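## Task

Roll the yellow die until its upper face shows the same number as the white die, and leave it entirely on the mat. At the end both dice must rest flat. The white die and the remaining third die must be off the mat, and the white die's upper number must not change.

## Robot and tools

Robot. Two FANUC CRX arms, left_arm and right_arm, share a table. The scene frame has its origin at table-top height halfway between the nominal bases; +z is up, +x points out over the table, and left_arm sits on the +y side (these names do not match image sides). Calibrated bases in the scene frame: left_arm at (-0.018, +0.326, +0.020) m, nearly unrotated; right_arm at (+0.050, -0.350, +0.020) m, yawed very slightly. Each arm reports its hand pose (end_effector_position in metres, end_effector_quat_wxyz) in its own base frame, and its pose offsets use those base axes. The fixed camera and the table use the scene frame. Reported positions can be off by a few centimetres, more at long reach.

Hand. Each gripper has one rigid thumb on its +x side and two fingers on its -x side, all 80 mm long along the gripper's +z axis; they close along x. The outer 50 mm of the fingers can curl. The reported position is the point between the pads, 10 mm in from the fingertips. To pinch a die, keep the fingers straight (fingers = +1) and shut the opening on it; the part must be at least about 12 mm wide along the gripper's y, under about 90 mm along x, and at least 3 mm tall off the table. A camera block sticks out about 11 cm toward the hand's -y side and rotates with it.

execute_actions(actions, cameras). actions is a list of actions; each action is a table of up to 15 rows, one row per 1/30 s control step, and a short table repeats its final row until 15 steps are used. Every row is one flat list of 24 numbers in [-1, 1] covering both arms: first left_arm dx, dy, dz, rx, ry, rz, then left opening, fingers, force_limit_1, force_limit_2, speed_1, speed_2, then the same twelve for right_arm. dx..rz are offsets, not poses: measured from that arm's Hand target as it stood when the action began, along its base axes; 1.0 equals 0.6 m of travel or 180 degrees, and rx, ry, rz form one rotation vector about the Hand target's position. Every row counts from that same start, so repeating an offset in a later action moves further. Six zeros re-request the current Hand target. The hand numbers are absolute settings: opening +1 is 100 mm between pads, -1 closed; fingers +1 straight, -1 fully curled (about 118 degrees); force limits (opening motor, then fingers motor) +1 full strength, -1 about 9 percent; speeds likewise, -1 about 10 percent. A 0 is a real command, so to leave a hand alone resend its previous six values. Low force plus low speed gives a gentle grip; fast closes strike hard. An empty actions list just reports state and images. cameras picks images: omitted or ["all"] for all, [] for none.

The controller limits each step to 70 mm and 16 degrees from the measured hand pose, so a single action may fall short. Hand target in the result is the clipped command that later offsets start from; if the hand rests short of it, send the gap as an offset.

move(target, speed, blend, blocking, cameras). target is one 24-number row as above, or a list of up to 15 rows; every row's offsets count from the Hand targets at the start of the move, not from the previous row. Paths are straight lines, end together, last at least 0.5 s and are capped at 10 s. speed is top path speed in m/s, 0.002 to 1 (default 0.25), one value or one per target; rotation is capped at twice that in rad/s. blend, in metres, rounds corners between listed targets. blocking=false returns after about 0.5 s while the move continues. The result adds a move: line giving the ending (done, off_target, moving, held, fault) and any limits (paced = pose clipped, held = steps withheld by a check). Moves do not avoid obstacles or the other arm.

wait(seconds) runs 0 to 10 s with commands held. stop() brakes a running move. zoom_image(camera, region) enlarges part of the latest image of cam_low, cam_left_wrist or cam_right_wrist; region is [x0, y0, x1, y1] in pixels, at most 504 by 504. read_manual(section) returns licence texts only. finished_scene(scene) ends the current scene, given its number; it cannot be undone.

Cameras: cam_low 504x504 (fixed, scene frame), cam_left_wrist and cam_right_wrist 672x504 (carried by the arms). Use them to read each die's top number and check the mat.

Results also give joint velocities ("within noise" when still), hand_measured, hand_load_share, hand_status per motor (moving, target, force, stalled), Tool commands, and a flange force along the hand's axes, which carries some error.

Avoid: dropping dice, opening on a die that is still moving, slamming, and pushing past a firm contact; the arms are stiff. Reaching 150 N of outside force or a joint's torque limit (wrist joints about 25 to 28 N m) stops that arm for 10 s. Long loads or stretched poses can overheat motors (MOTOR HOT, then an over-temperature stop). A clearance check holds back motions that bring the arms too close, but hard contact between arms can fail the task. Nothing may fall off or be left off the table. Loose objects may be nudged by outside pushes now and then.

Each tool is called after "Emit:" as a command line: name --argument value for each argument, lists and objects as JSON in quotes; but a table of rows of numbers goes row by row, as --pt "numbers of a row", without its own name.

## Session

Emit:
execute_actions --actions '[]'

Scene clock: 0.00 s.
left_arm: end_effector_position=(+0.3323, -0.7544, +0.1571) hand_measured=(+1.000, +1.000) hand_load_share=(+0.00, +0.00) hand_status=(target, target) end_effector_quat_wxyz=(+0.202, +0.930, -0.278, +0.131) | right_arm: end_effector_position=(+0.7957, -0.0705, +0.1719) hand_measured=(+1.000, +1.000) hand_load_share=(+0.00, +0.00) hand_status=(target, target) end_effector_quat_wxyz=(-0.311, +0.825, +0.145, +0.450)
Joint positions: left_arm=[-0.946 0.684 0.405 0.21 -0.84 -1.311] | right_arm=[-0.328 0.702 0.486 -1.215 -1.063 -0.408]
Joint velocities: within noise
Flange force (N): no reading
Hand target: left_arm +0.3323, -0.7544, +0.1571; +0.202, +0.930, -0.278, +0.131 | right_arm +0.7957, -0.0705, +0.1719; -0.311, +0.825, +0.145, +0.450
Tool commands: left_gripper/force_limit_1=+0.0 left_gripper/force_limit_2=+0.0 left_gripper/speed_1=+1.0 left_gripper/speed_2=+1.0 right_gripper/force_limit_1=+0.0 right_gripper/force_limit_2=+0.0 right_gripper/speed_1=+1.0 right_gripper/speed_2=+1.0
camera_calibration:
cam_left_wrist: T_world_to_cam=[[0.823378, -0.452385, 0.342631, -0.667201], [-0.547547, -0.474632, 0.689142, -0.263855], [-0.149134, -0.755031, -0.638504, -0.312265], [0, 0, 0, 1]] pos_world=[0.358317, -0.662836, 0.211055]
cam_right_wrist: T_world_to_cam=[[0.526199, -0.0608001, 0.848185, -0.577558], [0.124428, -0.9812, -0.147528, -0.132829], [0.841209, 0.183166, -0.508741, -0.460834], [0, 0, 0, 1]] pos_world=[0.708096, -0.081038, 0.235836]

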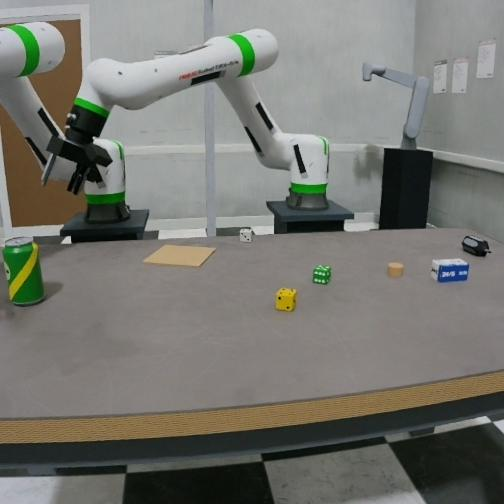

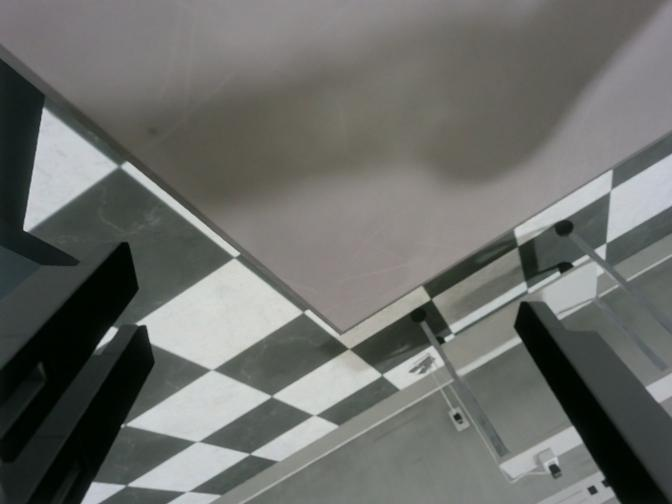

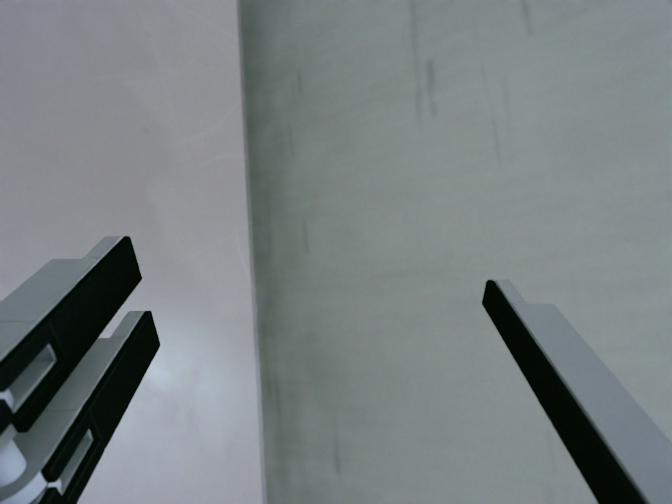

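Emit:
zoom_image --camera "cam_low" --region '[220, 220, 350, 320]'

Emit:
zoom_image --camera "cam_low" --region '[230, 218, 264, 252]'

Emit:
zoom_image --camera "cam_low" --region '[265, 280, 305, 320]'

Scaled by 3.877 from the camera's 504x504 image, which has a finer 720x720 frame.

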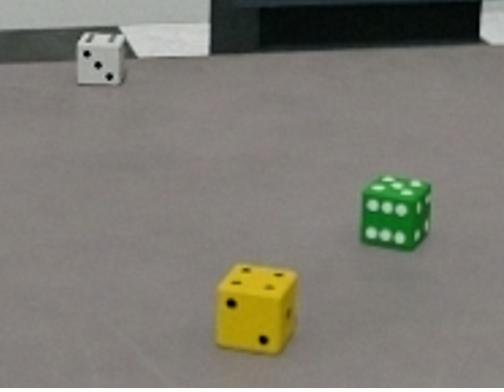

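Scaled by 14.824 from the camera's 504x504 image, which has a finer 720x720 frame.

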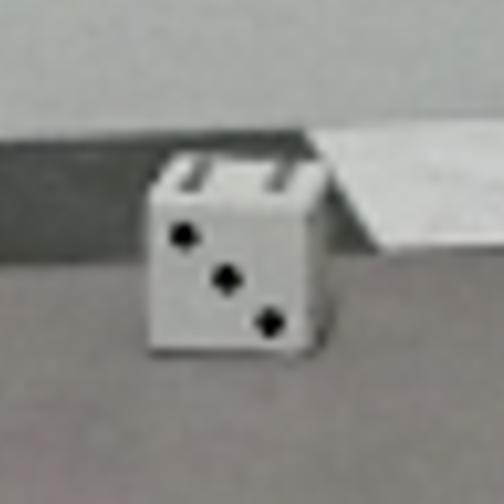

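Scaled by 12.600 from the camera's 504x504 image, which has a finer 720x720 frame.

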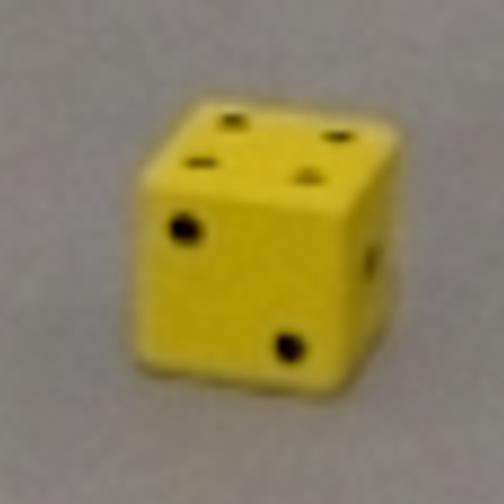

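Emit:
move --target '[0.51,0.82,0.2,0,0,0.25,1,1,0,0,1,1,0,0,0,0,0,0,1,1,0,0,1,1]' --speed 0.35 --cameras '["cam_left_wrist"]'

Emit:
move --target '[-0.18,0.9,0,0,0,0.25,1,1,0,0,1,1,0,0,0,0,0,0,1,1,0,0,1,1]' --speed 0.35

Scene clock: 129.77 s.
left_arm: end_effector_position=(+0.6383, -0.2624, +0.2771) hand_measured=(+1.000, +1.000) hand_load_share=(-0.01, +0.00) hand_status=(target, target) end_effector_quat_wxyz=(+0.136, +0.966, +0.099, +0.199) | right_arm: end_effector_position=(+0.7957, -0.0705, +0.1719) hand_measured=(+1.000, +1.000) hand_load_share=(+0.00, +0.00) hand_status=(target, target) end_effector_quat_wxyz=(-0.311, +0.825, +0.145, +0.450)
Joint positions: left_arm=[-0.133 0.283 0.108 0.208 -0.948 -1.317] | right_arm=[-0.328 0.702 0.486 -1.215 -1.063 -0.408]
Joint velocities: within noise
Flange force (N): left_arm=[8.4 2.2 2.7] | right_arm=[-5.4 -6.9 -1.6]
Hand target: left_arm +0.6383, -0.2624, +0.2771; +0.136, +0.966, +0.099, +0.199 | right_arm +0.7957, -0.0705, +0.1719; -0.311, +0.825, +0.145, +0.450
Off the commanded pose: left_arm 0.000 m, 0 deg | right_arm 0.000 m, 0 deg.
move: done
camera_calibration:
cam_left_wrist: T_world_to_cam=[[0.902106, 0.262298, 0.342643, -0.600384], [-0.0515828, -0.722806, 0.689124, -0.32723], [0.42842, -0.639337, -0.638517, -0.156871], [0, 0, 0, 1]] pos_world=[0.591937, -0.179338, 0.331055]
Images, in order (width x height): cam_left_wrist 672x504.

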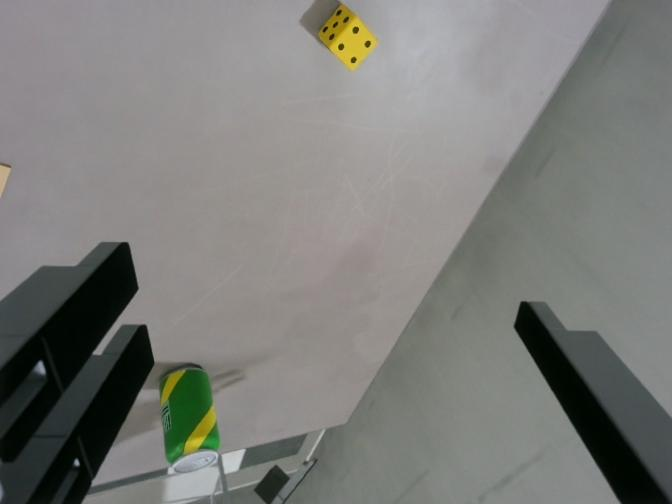

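Scene clock: 131.80 s.
left_arm: end_effector_position=(+0.5304, +0.2776, +0.2772) hand_measured=(+1.000, +1.000) hand_load_share=(-0.01, +0.00) hand_status=(target, target) end_effector_quat_wxyz=(+0.050, +0.854, +0.461, +0.236) | right_arm: end_effector_position=(+0.7957, -0.0705, +0.1719) hand_measured=(+1.000, +1.000) hand_load_share=(+0.00, +0.00) hand_status=(target, target) end_effector_quat_wxyz=(-0.311, +0.825, +0.145, +0.450)
Joint positions: left_arm=[0.807 0.059 -0.177 0.296 -0.926 -1.518] | right_arm=[-0.328 0.702 0.486 -1.215 -1.063 -0.408]
Joint velocities: within noise
Flange force (N): left_arm=[6.5 -0.1 1.8] | right_arm=[-5.2 -6.3 -1.7]
Hand target: left_arm +0.5303, +0.2776, +0.2771; +0.050, +0.854, +0.461, +0.236 | right_arm +0.7957, -0.0705, +0.1719; -0.311, +0.825, +0.145, +0.450
Off the commanded pose: left_arm 0.000 m, 0 deg | right_arm 0.000 m, 0 deg.
move: done
camera_calibration:
cam_left_wrist: T_world_to_cam=[[0.452482, 0.8233, 0.34269, -0.561934], [0.474483, -0.547635, 0.689175, -0.270227], [0.755067, -0.149239, -0.638437, -0.0746331], [0, 0, 0, 1]] pos_world=[0.438836, 0.303517, 0.331155]
cam_right_wrist: T_world_to_cam=[[0.526199, -0.0608001, 0.848185, -0.577558], [0.124428, -0.9812, -0.147528, -0.132829], [0.841209, 0.183166, -0.508741, -0.460834], [0, 0, 0, 1]] pos_world=[0.708096, -0.081038, 0.235836]

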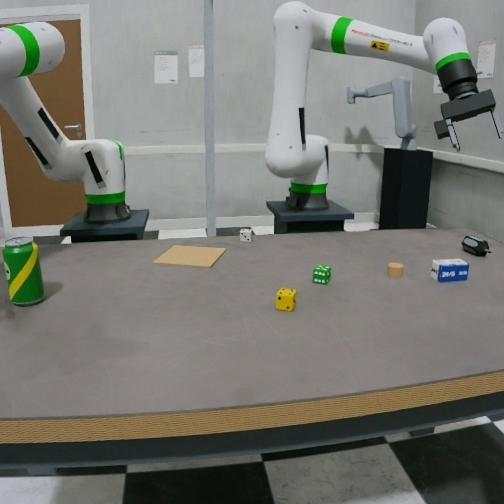

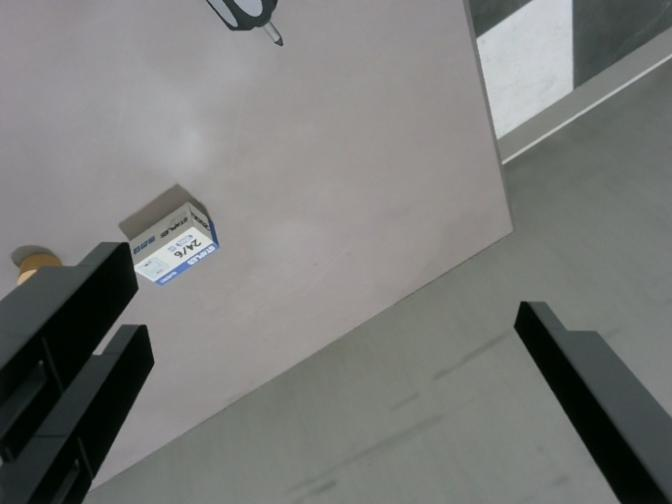

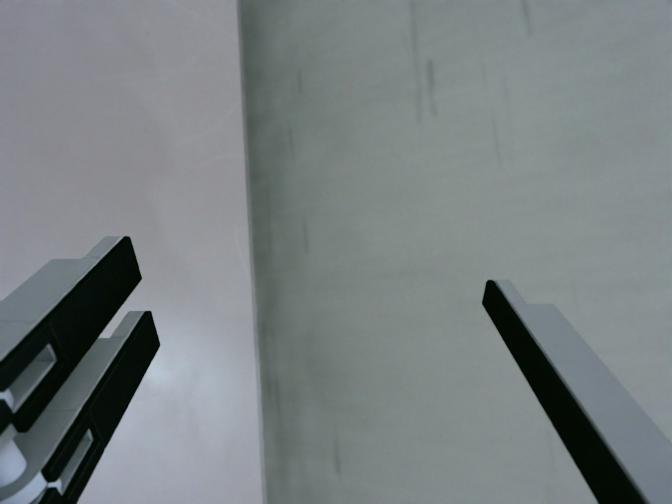

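Emit:
move --target '[0,0,0,0,0,0,1,1,0,0,1,1,-0.327,0.761,0.02,0.1275,0.2905,-0.0594,1,1,0,0,1,1]' --speed 0.3

Scene clock: 156.40 s.
left_arm: end_effector_position=(+0.5303, +0.2776, +0.2771) hand_measured=(+1.000, +1.000) hand_load_share=(-0.01, +0.00) hand_status=(target, target) end_effector_quat_wxyz=(+0.050, +0.854, +0.461, +0.236) | right_arm: end_effector_position=(+0.5995, +0.3861, +0.1839) hand_measured=(+1.000, +1.000) hand_load_share=(-0.01, +0.00) hand_status=(target, target) end_effector_quat_wxyz=(-0.453, +0.871, -0.170, +0.088)
Joint positions: left_arm=[0.807 0.059 -0.177 0.296 -0.926 -1.518] | right_arm=[0.458 0.37 0.094 -0.955 -0.731 -1.858]
Joint velocities: within noise
Flange force (N): left_arm=[6.1 0.9 1.7] | right_arm=[-5.6 3.4 -2.1]
Hand target: left_arm +0.5303, +0.2776, +0.2771; +0.050, +0.854, +0.461, +0.236 | right_arm +0.5995, +0.3861, +0.1839; -0.453, +0.871, -0.170, +0.088
Off the commanded pose: left_arm 0.000 m, 0 deg | right_arm 0.000 m, 0 deg.
move: done
camera_calibration:
cam_left_wrist: T_world_to_cam=[[0.452385, 0.823378, 0.342631, -0.561816], [0.474632, -0.547547, 0.689142, -0.270192], [0.755031, -0.149134, -0.638504, -0.0746151], [0, 0, 0, 1]] pos_world=[0.438736, 0.303517, 0.331055]
cam_right_wrist: T_world_to_cam=[[0.916089, -0.400124, 0.0260991, -0.408347], [-0.350608, -0.830905, -0.432055, 0.620421], [0.194561, 0.38665, -0.90147, 0.0079251], [0, 0, 0, 1]] pos_world=[0.590065, 0.349057, 0.285857]

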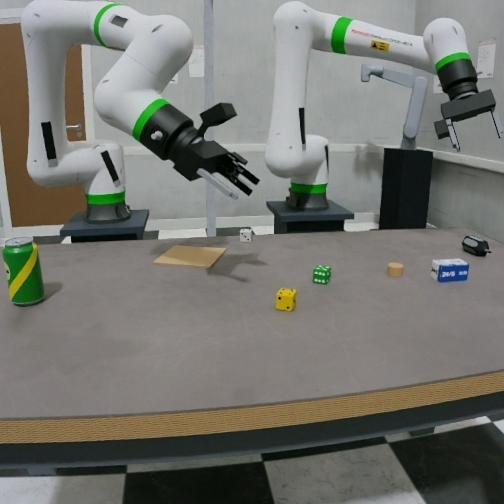

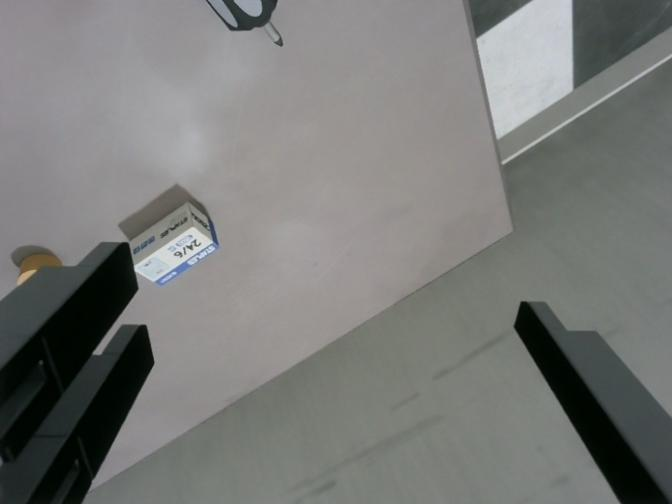

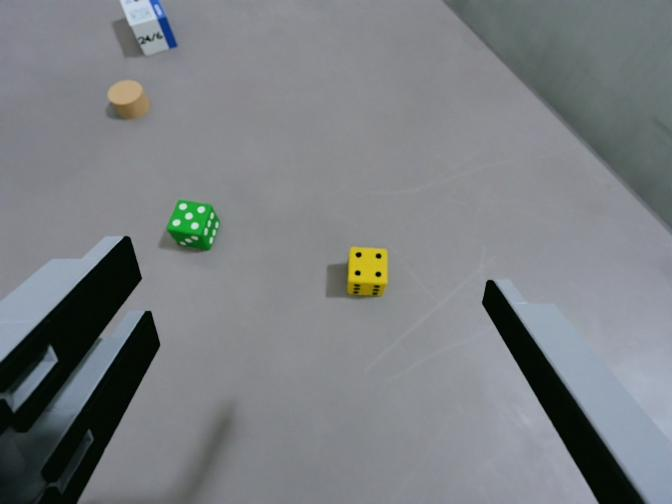

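Emit:
move --target '[0,0,0,0,0,0,1,1,0,0,1,1,0.071,0.013,-0.223,0,0,0,1,1,0,0,1,1]' --speed 0.2 --cameras '["cam_right_wrist","cam_low"]'

Emit:
zoom_image --camera "cam_right_wrist" --region '[250, 150, 450, 300]'

Scene clock: 182.23 s.
left_arm: end_effector_position=(+0.5303, +0.2776, +0.2771) hand_measured=(+1.000, +1.000) hand_load_share=(-0.01, +0.00) hand_status=(target, target) end_effector_quat_wxyz=(+0.050, +0.854, +0.461, +0.236) | right_arm: end_effector_position=(+0.6421, +0.3939, +0.0501) hand_measured=(+1.000, +1.000) hand_load_share=(-0.01, +0.00) hand_status=(target, target) end_effector_quat_wxyz=(-0.453, +0.871, -0.170, +0.088)
Joint positions: left_arm=[0.807 0.059 -0.177 0.296 -0.926 -1.518] | right_arm=[0.399 0.646 0.185 -1.156 -0.687 -1.567]
Joint velocities: within noise
Flange force (N): left_arm=[6.2 0.8 1.3] | right_arm=[-6.7 2.3 -3.7]
Hand target: left_arm +0.5303, +0.2776, +0.2771; +0.050, +0.854, +0.461, +0.236 | right_arm +0.6421, +0.3939, +0.0501; -0.453, +0.871, -0.170, +0.088
Off the commanded pose: left_arm 0.000 m, 0 deg | right_arm 0.000 m, 0 deg.
move: done
camera_calibration:
cam_right_wrist: T_world_to_cam=[[0.91607, -0.400162, 0.0261806, -0.440748], [-0.350604, -0.83089, -0.432086, 0.584069], [0.194658, 0.386642, -0.901452, -0.123966], [0, 0, 0, 1]] pos_world=[0.632665, 0.356857, 0.152157]
Images, in order (width x height): cam_low 504x504, cam_right_wrist 672x504.

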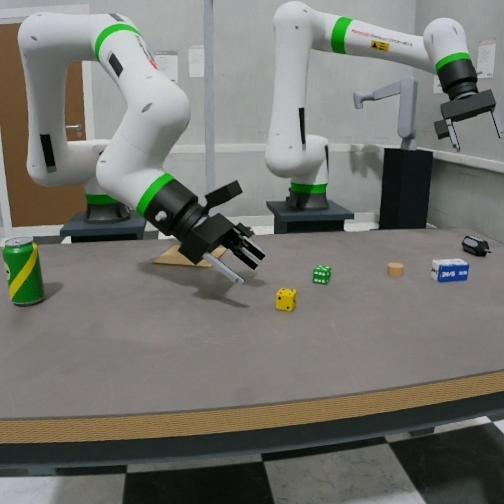

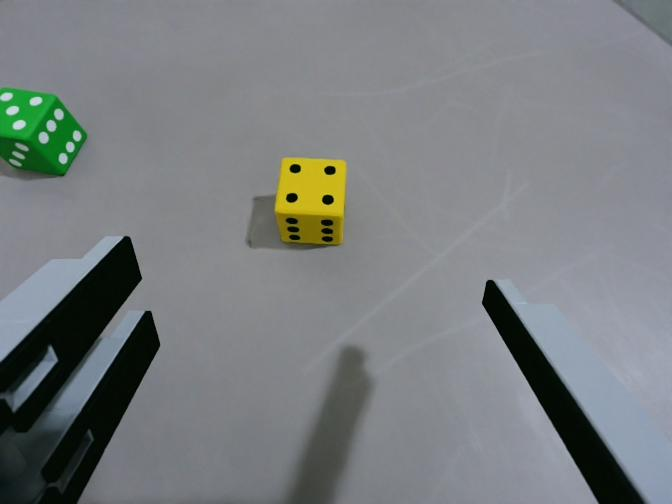

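Scaled by 2.520 from the camera's 672x504 image, which has a finer 960x720 frame.

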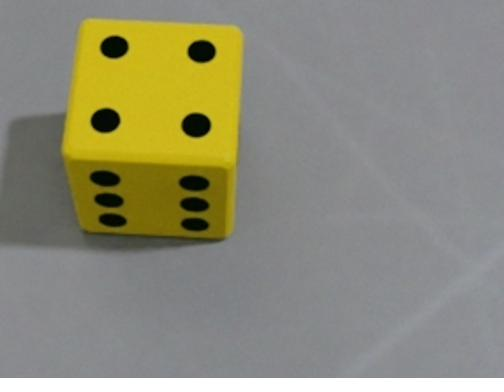

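Emit:
move --target '[0,0,0,0,0,0,1,1,0,0,1,1,0.037,0.0952,-0.0768,0,0,-0.0222,1,1,0,0,1,1]' --speed 0.1 --cameras '["cam_right_wrist","cam_low"]'

Emit:
zoom_image --camera "cam_low" --region '[210, 230, 350, 330]'

Scene clock: 212.80 s.
left_arm: end_effector_position=(+0.5303, +0.2776, +0.2771) hand_measured=(+1.000, +1.000) hand_load_share=(-0.01, +0.00) hand_status=(target, target) end_effector_quat_wxyz=(+0.050, +0.854, +0.461, +0.236) | right_arm: end_effector_position=(+0.6643, +0.4510, +0.0040) hand_measured=(+1.000, +1.000) hand_load_share=(-0.01, +0.00) hand_status=(target, target) end_effector_quat_wxyz=(-0.450, +0.864, -0.200, +0.104)
Joint positions: left_arm=[0.807 0.059 -0.177 0.296 -0.926 -1.518] | right_arm=[0.483 0.775 0.282 -1.192 -0.549 -1.609]
Joint velocities: within noise
Flange force (N): left_arm=[6.4 0.3 1.4] | right_arm=[-5.7 1.3 -6.0]
Hand target: left_arm +0.5303, +0.2776, +0.2771; +0.050, +0.854, +0.461, +0.236 | right_arm +0.6643, +0.4511, +0.0040; -0.450, +0.864, -0.200, +0.104
Off the commanded pose: left_arm 0.000 m, 0 deg | right_arm 0.000 m, 0 deg.
move: done
camera_calibration:
cam_right_wrist: T_world_to_cam=[[0.885979, -0.462991, 0.0260941, -0.388665], [-0.407644, -0.804421, -0.432127, 0.645402], [0.221062, 0.372218, -0.901435, -0.202988], [0, 0, 0, 1]] pos_world=[0.652316, 0.414782, 0.106057]
Images, in order (width x height): cam_low 504x504, cam_right_wrist 672x504.

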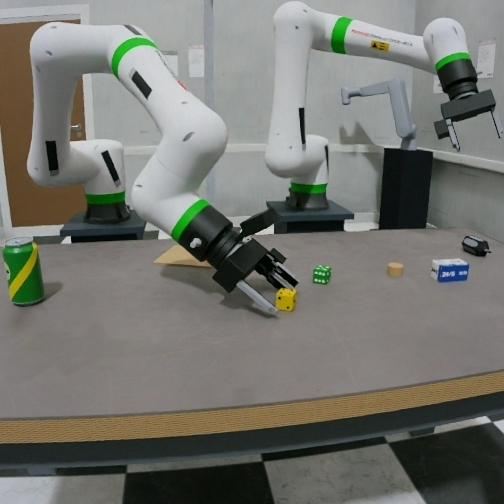

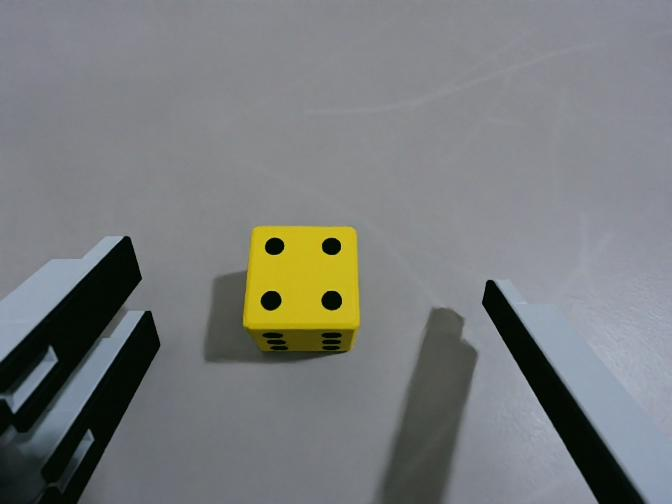

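Scaled by 3.600 from the camera's 504x504 image, which has a finer 720x720 frame.

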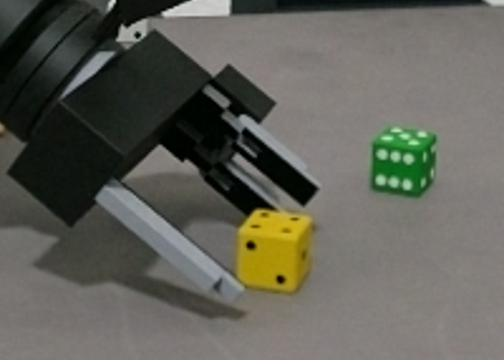

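Emit:
move --pt "0 0 0 0 0 0 1 1 0 0 1 1 0.0037 0.0075 0 0 0 0 1 1 0 0 1 1" --pt "0 0 0 0 0 0 1 1 0 0 1 1 0.0037 0.0075 0 0 0 0 -0.1 1 -0.6 0 -0.6 1" --pt "0 0 0 0 0 0 1 1 0 0 1 1 0.0037 0.0075 0 0 0 0 -1 1 -0.6 0 -1 1" --speed 0.05 --cameras '["cam_right_wrist","cam_low"]'

Emit:
zoom_image --camera "cam_low" --region '[210, 230, 350, 330]'

Scene clock: 233.17 s.
left_arm: end_effector_position=(+0.5303, +0.2776, +0.2771) hand_measured=(+1.000, +1.000) hand_load_share=(-0.01, +0.00) hand_status=(target, target) end_effector_quat_wxyz=(+0.050, +0.854, +0.461, +0.236) | right_arm: end_effector_position=(+0.6665, +0.4556, +0.0040) hand_measured=(-0.379, +1.001) hand_load_share=(+0.29, +0.12) hand_status=(moving, target) end_effector_quat_wxyz=(-0.450, +0.864, -0.200, +0.104)
Joint positions: left_arm=[0.807 0.059 -0.177 0.296 -0.926 -1.518] | right_arm=[0.49 0.782 0.294 -1.184 -0.545 -1.622]
Joint velocities: within noise
Flange force (N): left_arm=[6.5 0.7 1.7] | right_arm=[-4.8 1.9 -4.9]
Hand target: left_arm +0.5303, +0.2776, +0.2771; +0.050, +0.854, +0.461, +0.236 | right_arm +0.6665, +0.4556, +0.0040; -0.450, +0.864, -0.200, +0.104
Off the commanded pose: left_arm 0.000 m, 0 deg | right_arm 0.000 m, 0 deg.
move: done
camera_calibration:
cam_right_wrist: T_world_to_cam=[[0.885988, -0.46297, 0.0261565, -0.388553], [-0.407619, -0.804472, -0.432054, 0.649917], [0.22107, 0.372133, -0.901468, -0.205115], [0, 0, 0, 1]] pos_world=[0.654516, 0.419282, 0.106058]
Images, in order (width x height): cam_low 504x504, cam_right_wrist 672x504.

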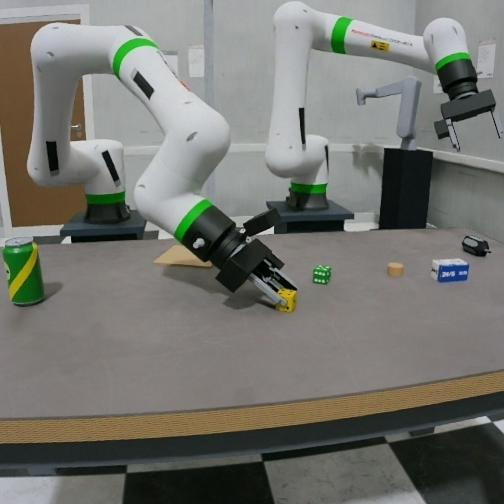

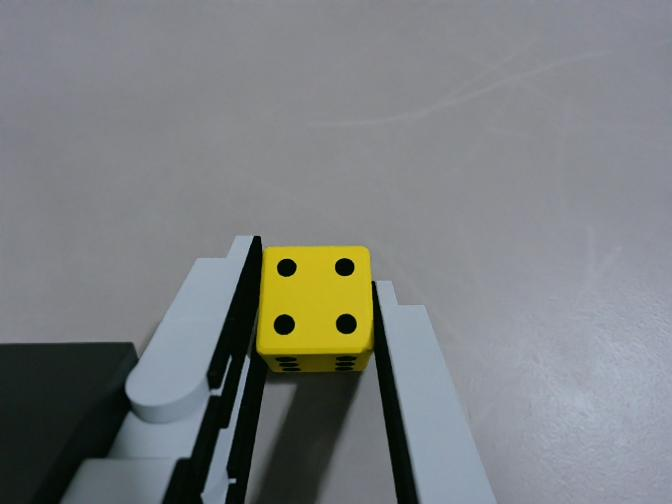

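Scaled by 3.600 from the camera's 504x504 image, which has a finer 720x720 frame.

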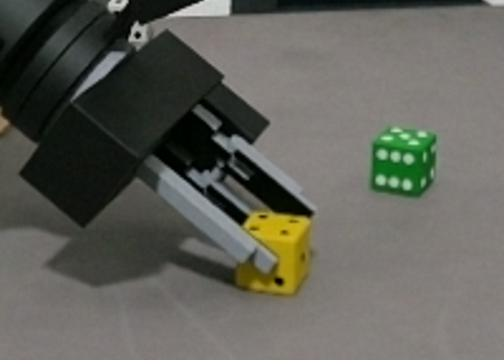

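Emit:
move --pt "0 0 0 0 0 0 1 1 0 0 1 1 0 0 0.15 0 0 0 -1 1 -0.6 0 -1 1" --pt "0 0 0 0 0 0 1 1 0 0 1 1 -0.36 -0.427 0.41 0 0 0.333 -1 1 -0.6 0 -1 1" --speed '[0.15,0.3]' --blend 0.03

Scene clock: 249.67 s.
left_arm: end_effector_position=(+0.5303, +0.2776, +0.2771) hand_measured=(+1.000, +1.000) hand_load_share=(-0.01, +0.00) hand_status=(target, target) end_effector_quat_wxyz=(+0.050, +0.854, +0.461, +0.236) | right_arm: end_effector_position=(+0.4506, +0.1994, +0.2500) hand_measured=(-0.379, +1.001) hand_load_share=(+0.29, +0.12) hand_status=(force, target) end_effector_quat_wxyz=(-0.442, +0.848, +0.259, -0.135)
Joint positions: left_arm=[0.807 0.059 -0.177 0.296 -0.926 -1.518] | right_arm=[0.15 0.4 0.287 -0.883 -1.857 -1.213]
Joint velocities: within noise
Flange force (N): left_arm=[6.1 0.3 2.0] | right_arm=[-9.9 0.8 9.7]
Hand target: left_arm +0.5303, +0.2776, +0.2771; +0.050, +0.854, +0.461, +0.236 | right_arm +0.4505, +0.1994, +0.2500; -0.442, +0.848, +0.259, -0.135
Off the commanded pose: left_arm 0.000 m, 0 deg | right_arm 0.000 m, 0 deg.
move: done
camera_calibration:
cam_left_wrist: T_world_to_cam=[[0.452385, 0.823378, 0.342631, -0.561816], [0.474632, -0.547547, 0.689142, -0.270192], [0.755031, -0.149134, -0.638504, -0.0746151], [0, 0, 0, 1]] pos_world=[0.438736, 0.303517, 0.331055]
cam_right_wrist: T_world_to_cam=[[0.844466, 0.534969, 0.0261653, -0.502508], [0.492142, -0.755731, -0.432049, 0.0469288], [-0.211359, 0.377728, -0.90147, 0.35346], [0, 0, 0, 1]] pos_world=[0.475963, 0.17078, 0.352058]

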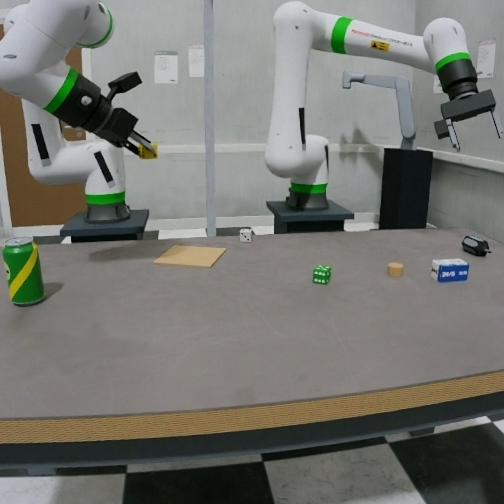

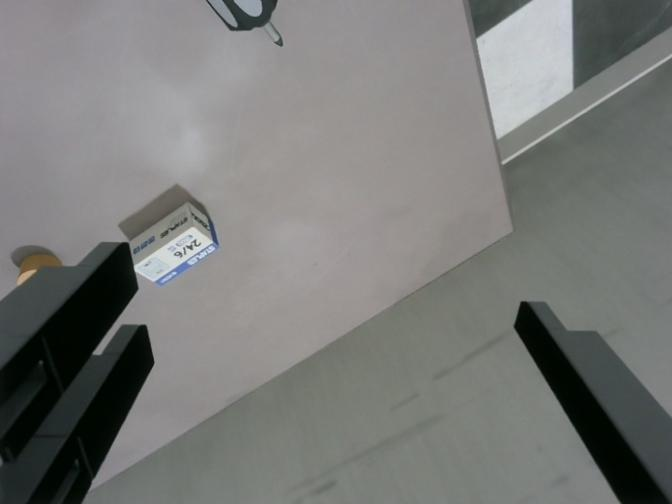

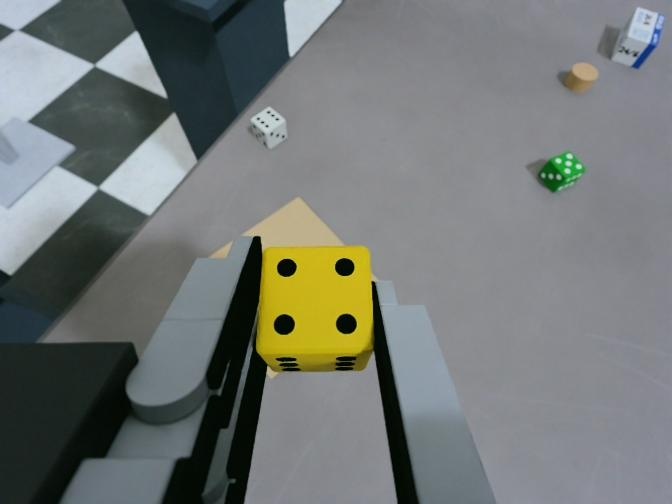

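Emit:
move --target '[0,0,0,0,0,0,1,1,0,0,1,1,-0.14,0.118,-0.03,-0.3434,-0.3683,0.1132,-1,1,-0.6,0,-1,1]' --speed 0.35

Emit:
zoom_image --camera "cam_low" --region '[110, 110, 260, 260]'

Scene clock: 297.27 s.
left_arm: end_effector_position=(+0.5303, +0.2776, +0.2771) hand_measured=(+1.000, +1.000) hand_load_share=(-0.01, +0.00) hand_status=(target, target) end_effector_quat_wxyz=(+0.050, +0.854, +0.461, +0.236) | right_arm: end_effector_position=(+0.3665, +0.2701, +0.2320) hand_measured=(-0.379, +1.001) hand_load_share=(+0.29, +0.12) hand_status=(force, target) end_effector_quat_wxyz=(+0.260, +0.826, +0.477, +0.151)
Joint positions: left_arm=[0.807 0.059 -0.177 0.296 -0.926 -1.518] | right_arm=[1.26 -0.034 -0.506 0.621 -1.302 -2.017]
Joint velocities: within noise
Flange force (N): left_arm=[6.3 0.9 1.8] | right_arm=[-3.3 -2.7 3.0]
Hand target: left_arm +0.5303, +0.2776, +0.2771; +0.050, +0.854, +0.461, +0.236 | right_arm +0.3665, +0.2702, +0.2320; +0.260, +0.826, +0.477, +0.151
Off the commanded pose: left_arm 0.000 m, 0 deg | right_arm 0.000 m, 0 deg.
move: done
camera_calibration:
cam_left_wrist: T_world_to_cam=[[0.452385, 0.823378, 0.342631, -0.561816], [0.474632, -0.547547, 0.689142, -0.270192], [0.755031, -0.149134, -0.638504, -0.0746151], [0, 0, 0, 1]] pos_world=[0.438736, 0.303517, 0.331055]
cam_right_wrist: T_world_to_cam=[[0.477127, 0.878355, 0.0290115, -0.427691], [0.366609, -0.228929, 0.90177, -0.271775], [0.798716, -0.419623, -0.431241, 0.0288497], [0, 0, 0, 1]] pos_world=[0.280655, 0.325554, 0.269928]

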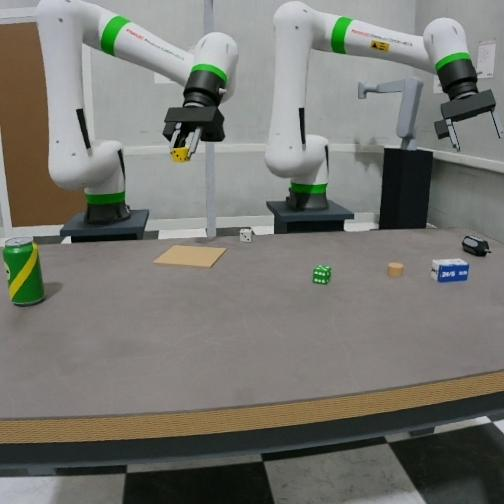

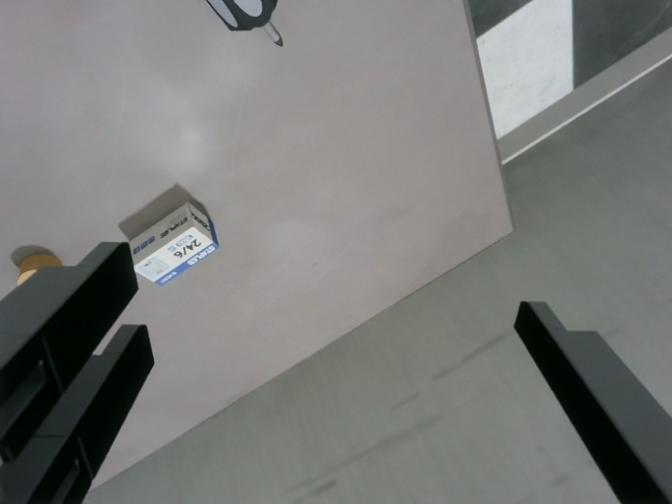

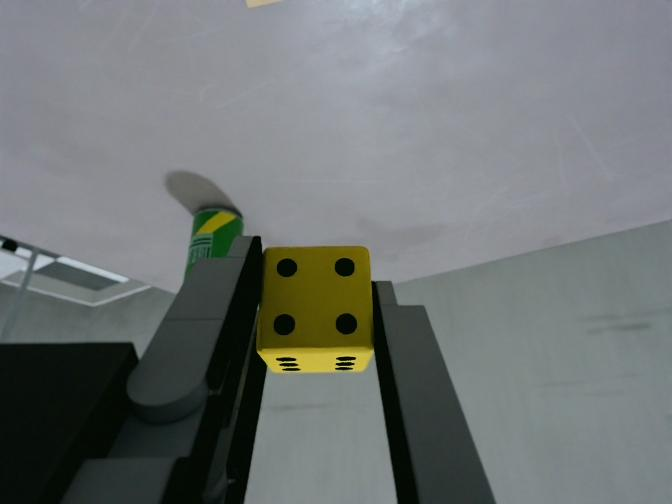

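Scaled by 3.360 from the camera's 504x504 image, which has a finer 720x720 frame.

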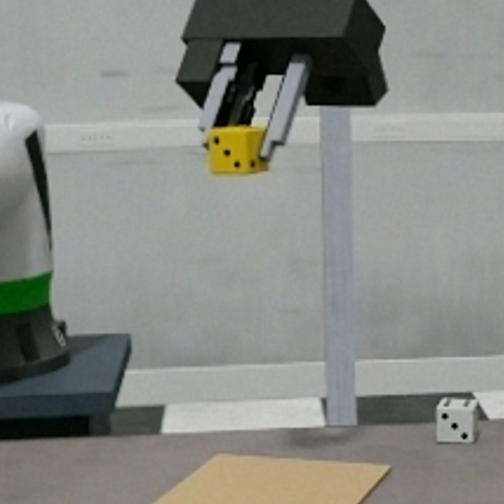

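Emit:
zoom_image --camera "cam_low" --region '[160, 125, 205, 170]'

Emit:
zoom_image --camera "cam_right_wrist" --region '[200, 210, 440, 390]'

Scaled by 11.200 from the camera's 504x504 image, which has a finer 720x720 frame.

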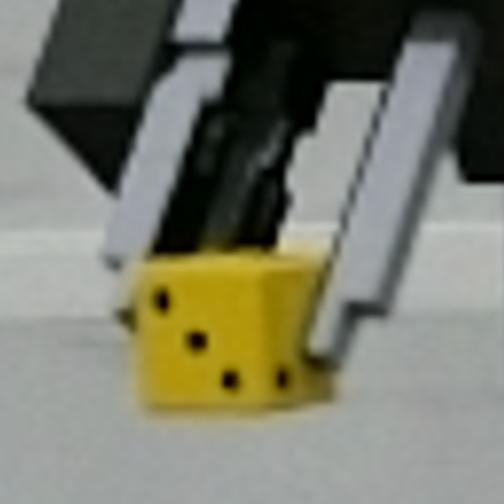

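Scaled by 2.100 from the camera's 672x504 image, which has a finer 960x720 frame.

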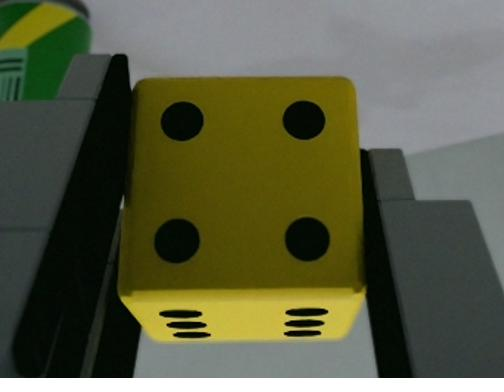

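Emit:
move --pt "0 0 0 0 0 0 1 1 0 0 1 1 -0.021 0.015 -0.35 0 0 0 -1 1 -0.6 0 -1 1" --pt "0 0 0 0 0 0 1 1 0 0 1 1 -0.021 0.015 -0.371 0 0 0 -1 1 -0.6 0 -1 1" --speed '[0.2,0.03]' --blend 0.01

Emit:
zoom_image --camera "cam_low" --region '[140, 215, 225, 275]'

Scene clock: 341.00 s.
left_arm: end_effector_position=(+0.5303, +0.2776, +0.2771) hand_measured=(+1.000, +1.000) hand_load_share=(-0.01, +0.00) hand_status=(target, target) end_effector_quat_wxyz=(+0.050, +0.854, +0.461, +0.236) | right_arm: end_effector_position=(+0.3539, +0.2792, +0.0094) hand_measured=(-0.379, +1.001) hand_load_share=(+0.29, +0.12) hand_status=(force, target) end_effector_quat_wxyz=(+0.260, +0.826, +0.477, +0.151)
Joint positions: left_arm=[0.807 0.059 -0.177 0.296 -0.926 -1.518] | right_arm=[1.245 0.297 -0.783 0.861 -0.836 -2.473]
Joint velocities: within noise
Flange force (N): left_arm=[7.2 1.5 1.9] | right_arm=[-3.6 -0.9 -0.1]
Hand target: left_arm +0.5303, +0.2776, +0.2771; +0.050, +0.854, +0.461, +0.236 | right_arm +0.3539, +0.2792, +0.0094; +0.260, +0.826, +0.477, +0.151
Off the commanded pose: left_arm 0.000 m, 0 deg | right_arm 0.000 m, 0 deg.
move: done; blend cut to 0.0063 m at target 1
camera_calibration:
cam_left_wrist: T_world_to_cam=[[0.452385, 0.823378, 0.342631, -0.561816], [0.474632, -0.547547, 0.689142, -0.270192], [0.755031, -0.149134, -0.638504, -0.0746151], [0, 0, 0, 1]] pos_world=[0.438736, 0.303517, 0.331055]
cam_right_wrist: T_world_to_cam=[[0.477094, 0.878376, 0.0289328, -0.423119], [0.366651, -0.228852, 0.901772, -0.0643077], [0.798716, -0.419622, -0.431242, -0.0533474], [0, 0, 0, 1]] pos_world=[0.268056, 0.334555, 0.0472273]

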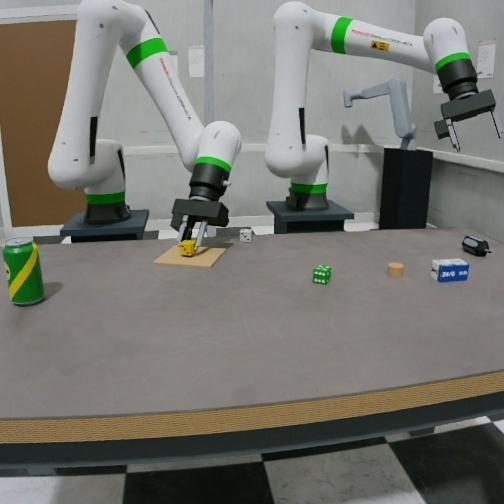

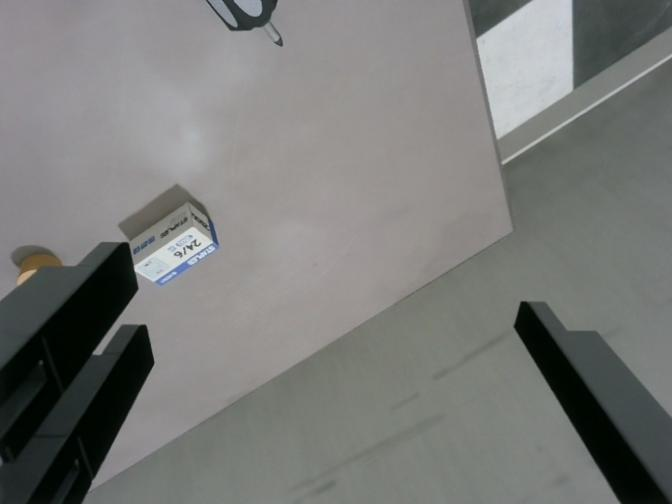

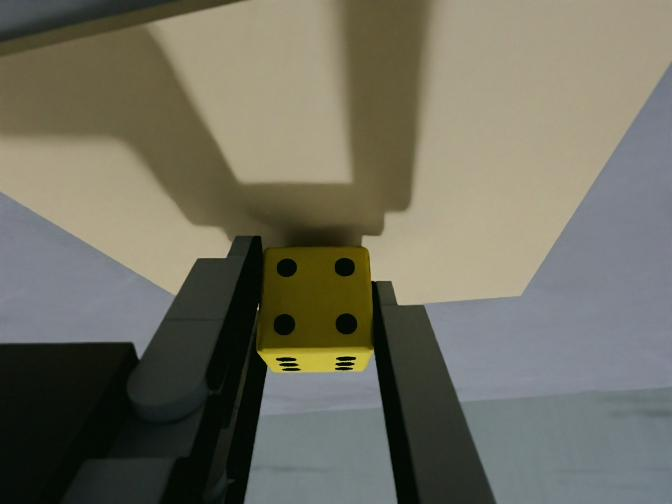

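Scaled by 5.929 from the camera's 504x504 image, which has a finer 720x720 frame.

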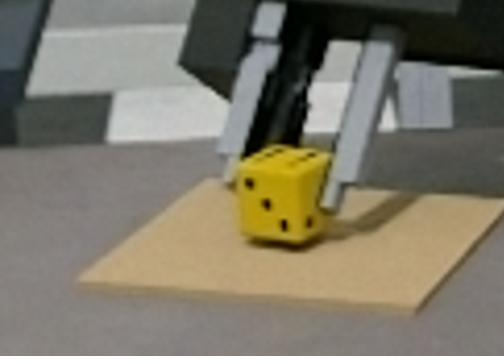

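Emit:
move --target '[0,0,0,0,0,0,1,1,0,0,1,1,0,0,-0.005,0,0,0,-1,1,-0.6,0,-1,1]' --speed 0.02 --cameras '[]'

Emit:
move --target '[0,0,0,0,0,0,1,1,0,0,1,1,0,0,-0.0035,0,0,0,-1,1,-0.6,0,-1,1]' --speed 0.02

Emit:
zoom_image --camera "cam_low" --region '[160, 225, 220, 270]'

Scene clock: 348.47 s.
left_arm: end_effector_position=(+0.5303, +0.2776, +0.2771) hand_measured=(+1.000, +1.000) hand_load_share=(-0.01, +0.00) hand_status=(target, target) end_effector_quat_wxyz=(+0.050, +0.854, +0.461, +0.236) | right_arm: end_effector_position=(+0.3539, +0.2792, +0.0064) hand_measured=(-0.379, +1.001) hand_load_share=(+0.29, +0.12) hand_status=(force, target) end_effector_quat_wxyz=(+0.260, +0.826, +0.477, +0.151)
Joint positions: left_arm=[0.807 0.059 -0.177 0.296 -0.926 -1.518] | right_arm=[1.243 0.304 -0.785 0.868 -0.83 -2.481]
Joint velocities: within noise
Flange force (N): left_arm=[5.8 0.5 1.5] | right_arm=[-3.5 -1.4 -0.2]
Hand target: left_arm +0.5303, +0.2776, +0.2771; +0.050, +0.854, +0.461, +0.236 | right_arm +0.3539, +0.2792, +0.0064; +0.260, +0.826, +0.477, +0.151
Off the commanded pose: left_arm 0.000 m, 0 deg | right_arm 0.000 m, 0 deg.
move: done
No camera images: "cameras" was empty.

Scene clock: 349.17 s.
left_arm: end_effector_position=(+0.5303, +0.2776, +0.2771) hand_measured=(+1.000, +1.000) hand_load_share=(-0.01, +0.00) hand_status=(target, target) end_effector_quat_wxyz=(+0.050, +0.854, +0.461, +0.236) | right_arm: end_effector_position=(+0.3539, +0.2792, +0.0043) hand_measured=(-0.379, +1.001) hand_load_share=(+0.29, +0.11) hand_status=(force, target) end_effector_quat_wxyz=(+0.260, +0.826, +0.477, +0.151)
Joint positions: left_arm=[0.807 0.059 -0.177 0.296 -0.926 -1.518] | right_arm=[1.242 0.308 -0.787 0.873 -0.825 -2.487]
Joint velocities: within noise
Flange force (N): left_arm=[6.4 0.2 1.7] | right_arm=[-3.0 2.7 -18.4]
Hand target: left_arm +0.5303, +0.2776, +0.2771; +0.050, +0.854, +0.461, +0.236 | right_arm +0.3539, +0.2792, +0.0043; +0.260, +0.826, +0.477, +0.151
Off the commanded pose: left_arm 0.000 m, 0 deg | right_arm 0.000 m, 0 deg.
move: done
camera_calibration:
cam_left_wrist: T_world_to_cam=[[0.452385, 0.823378, 0.342631, -0.561816], [0.474632, -0.547547, 0.689142, -0.270192], [0.755031, -0.149134, -0.638504, -0.0746151], [0, 0, 0, 1]] pos_world=[0.438736, 0.303517, 0.331055]
cam_right_wrist: T_world_to_cam=[[0.477057, 0.878392, 0.0290499, -0.422974], [0.366627, -0.228939, 0.90176, -0.059763], [0.79875, -0.419541, -0.431259, -0.0555389], [0, 0, 0, 1]] pos_world=[0.268055, 0.334554, 0.0422276]

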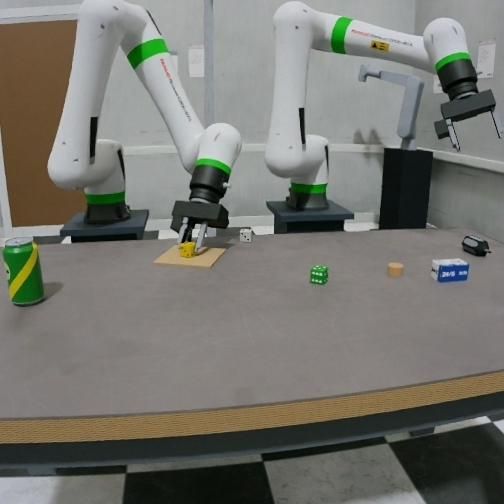

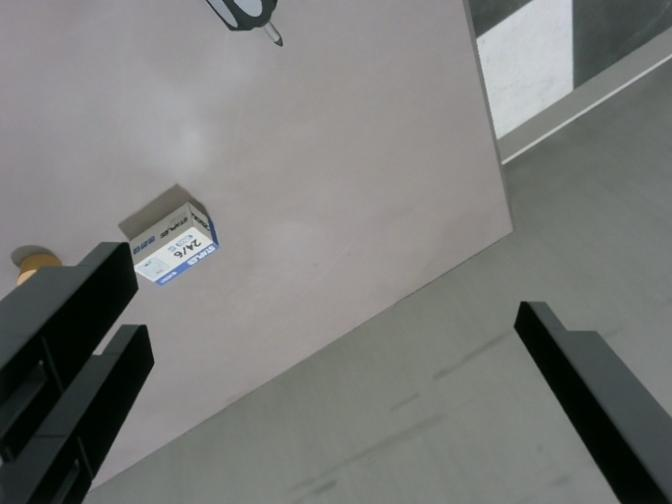

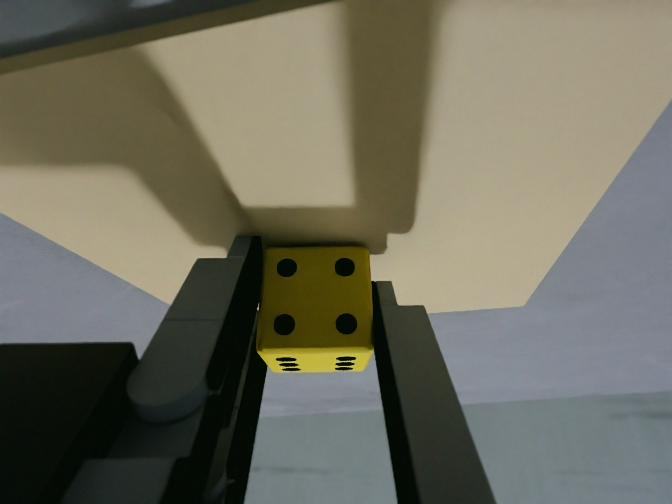

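Scaled by 8.400 from the camera's 504x504 image, which has a finer 720x720 frame.

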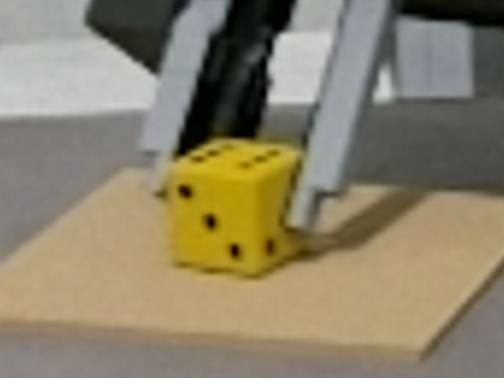

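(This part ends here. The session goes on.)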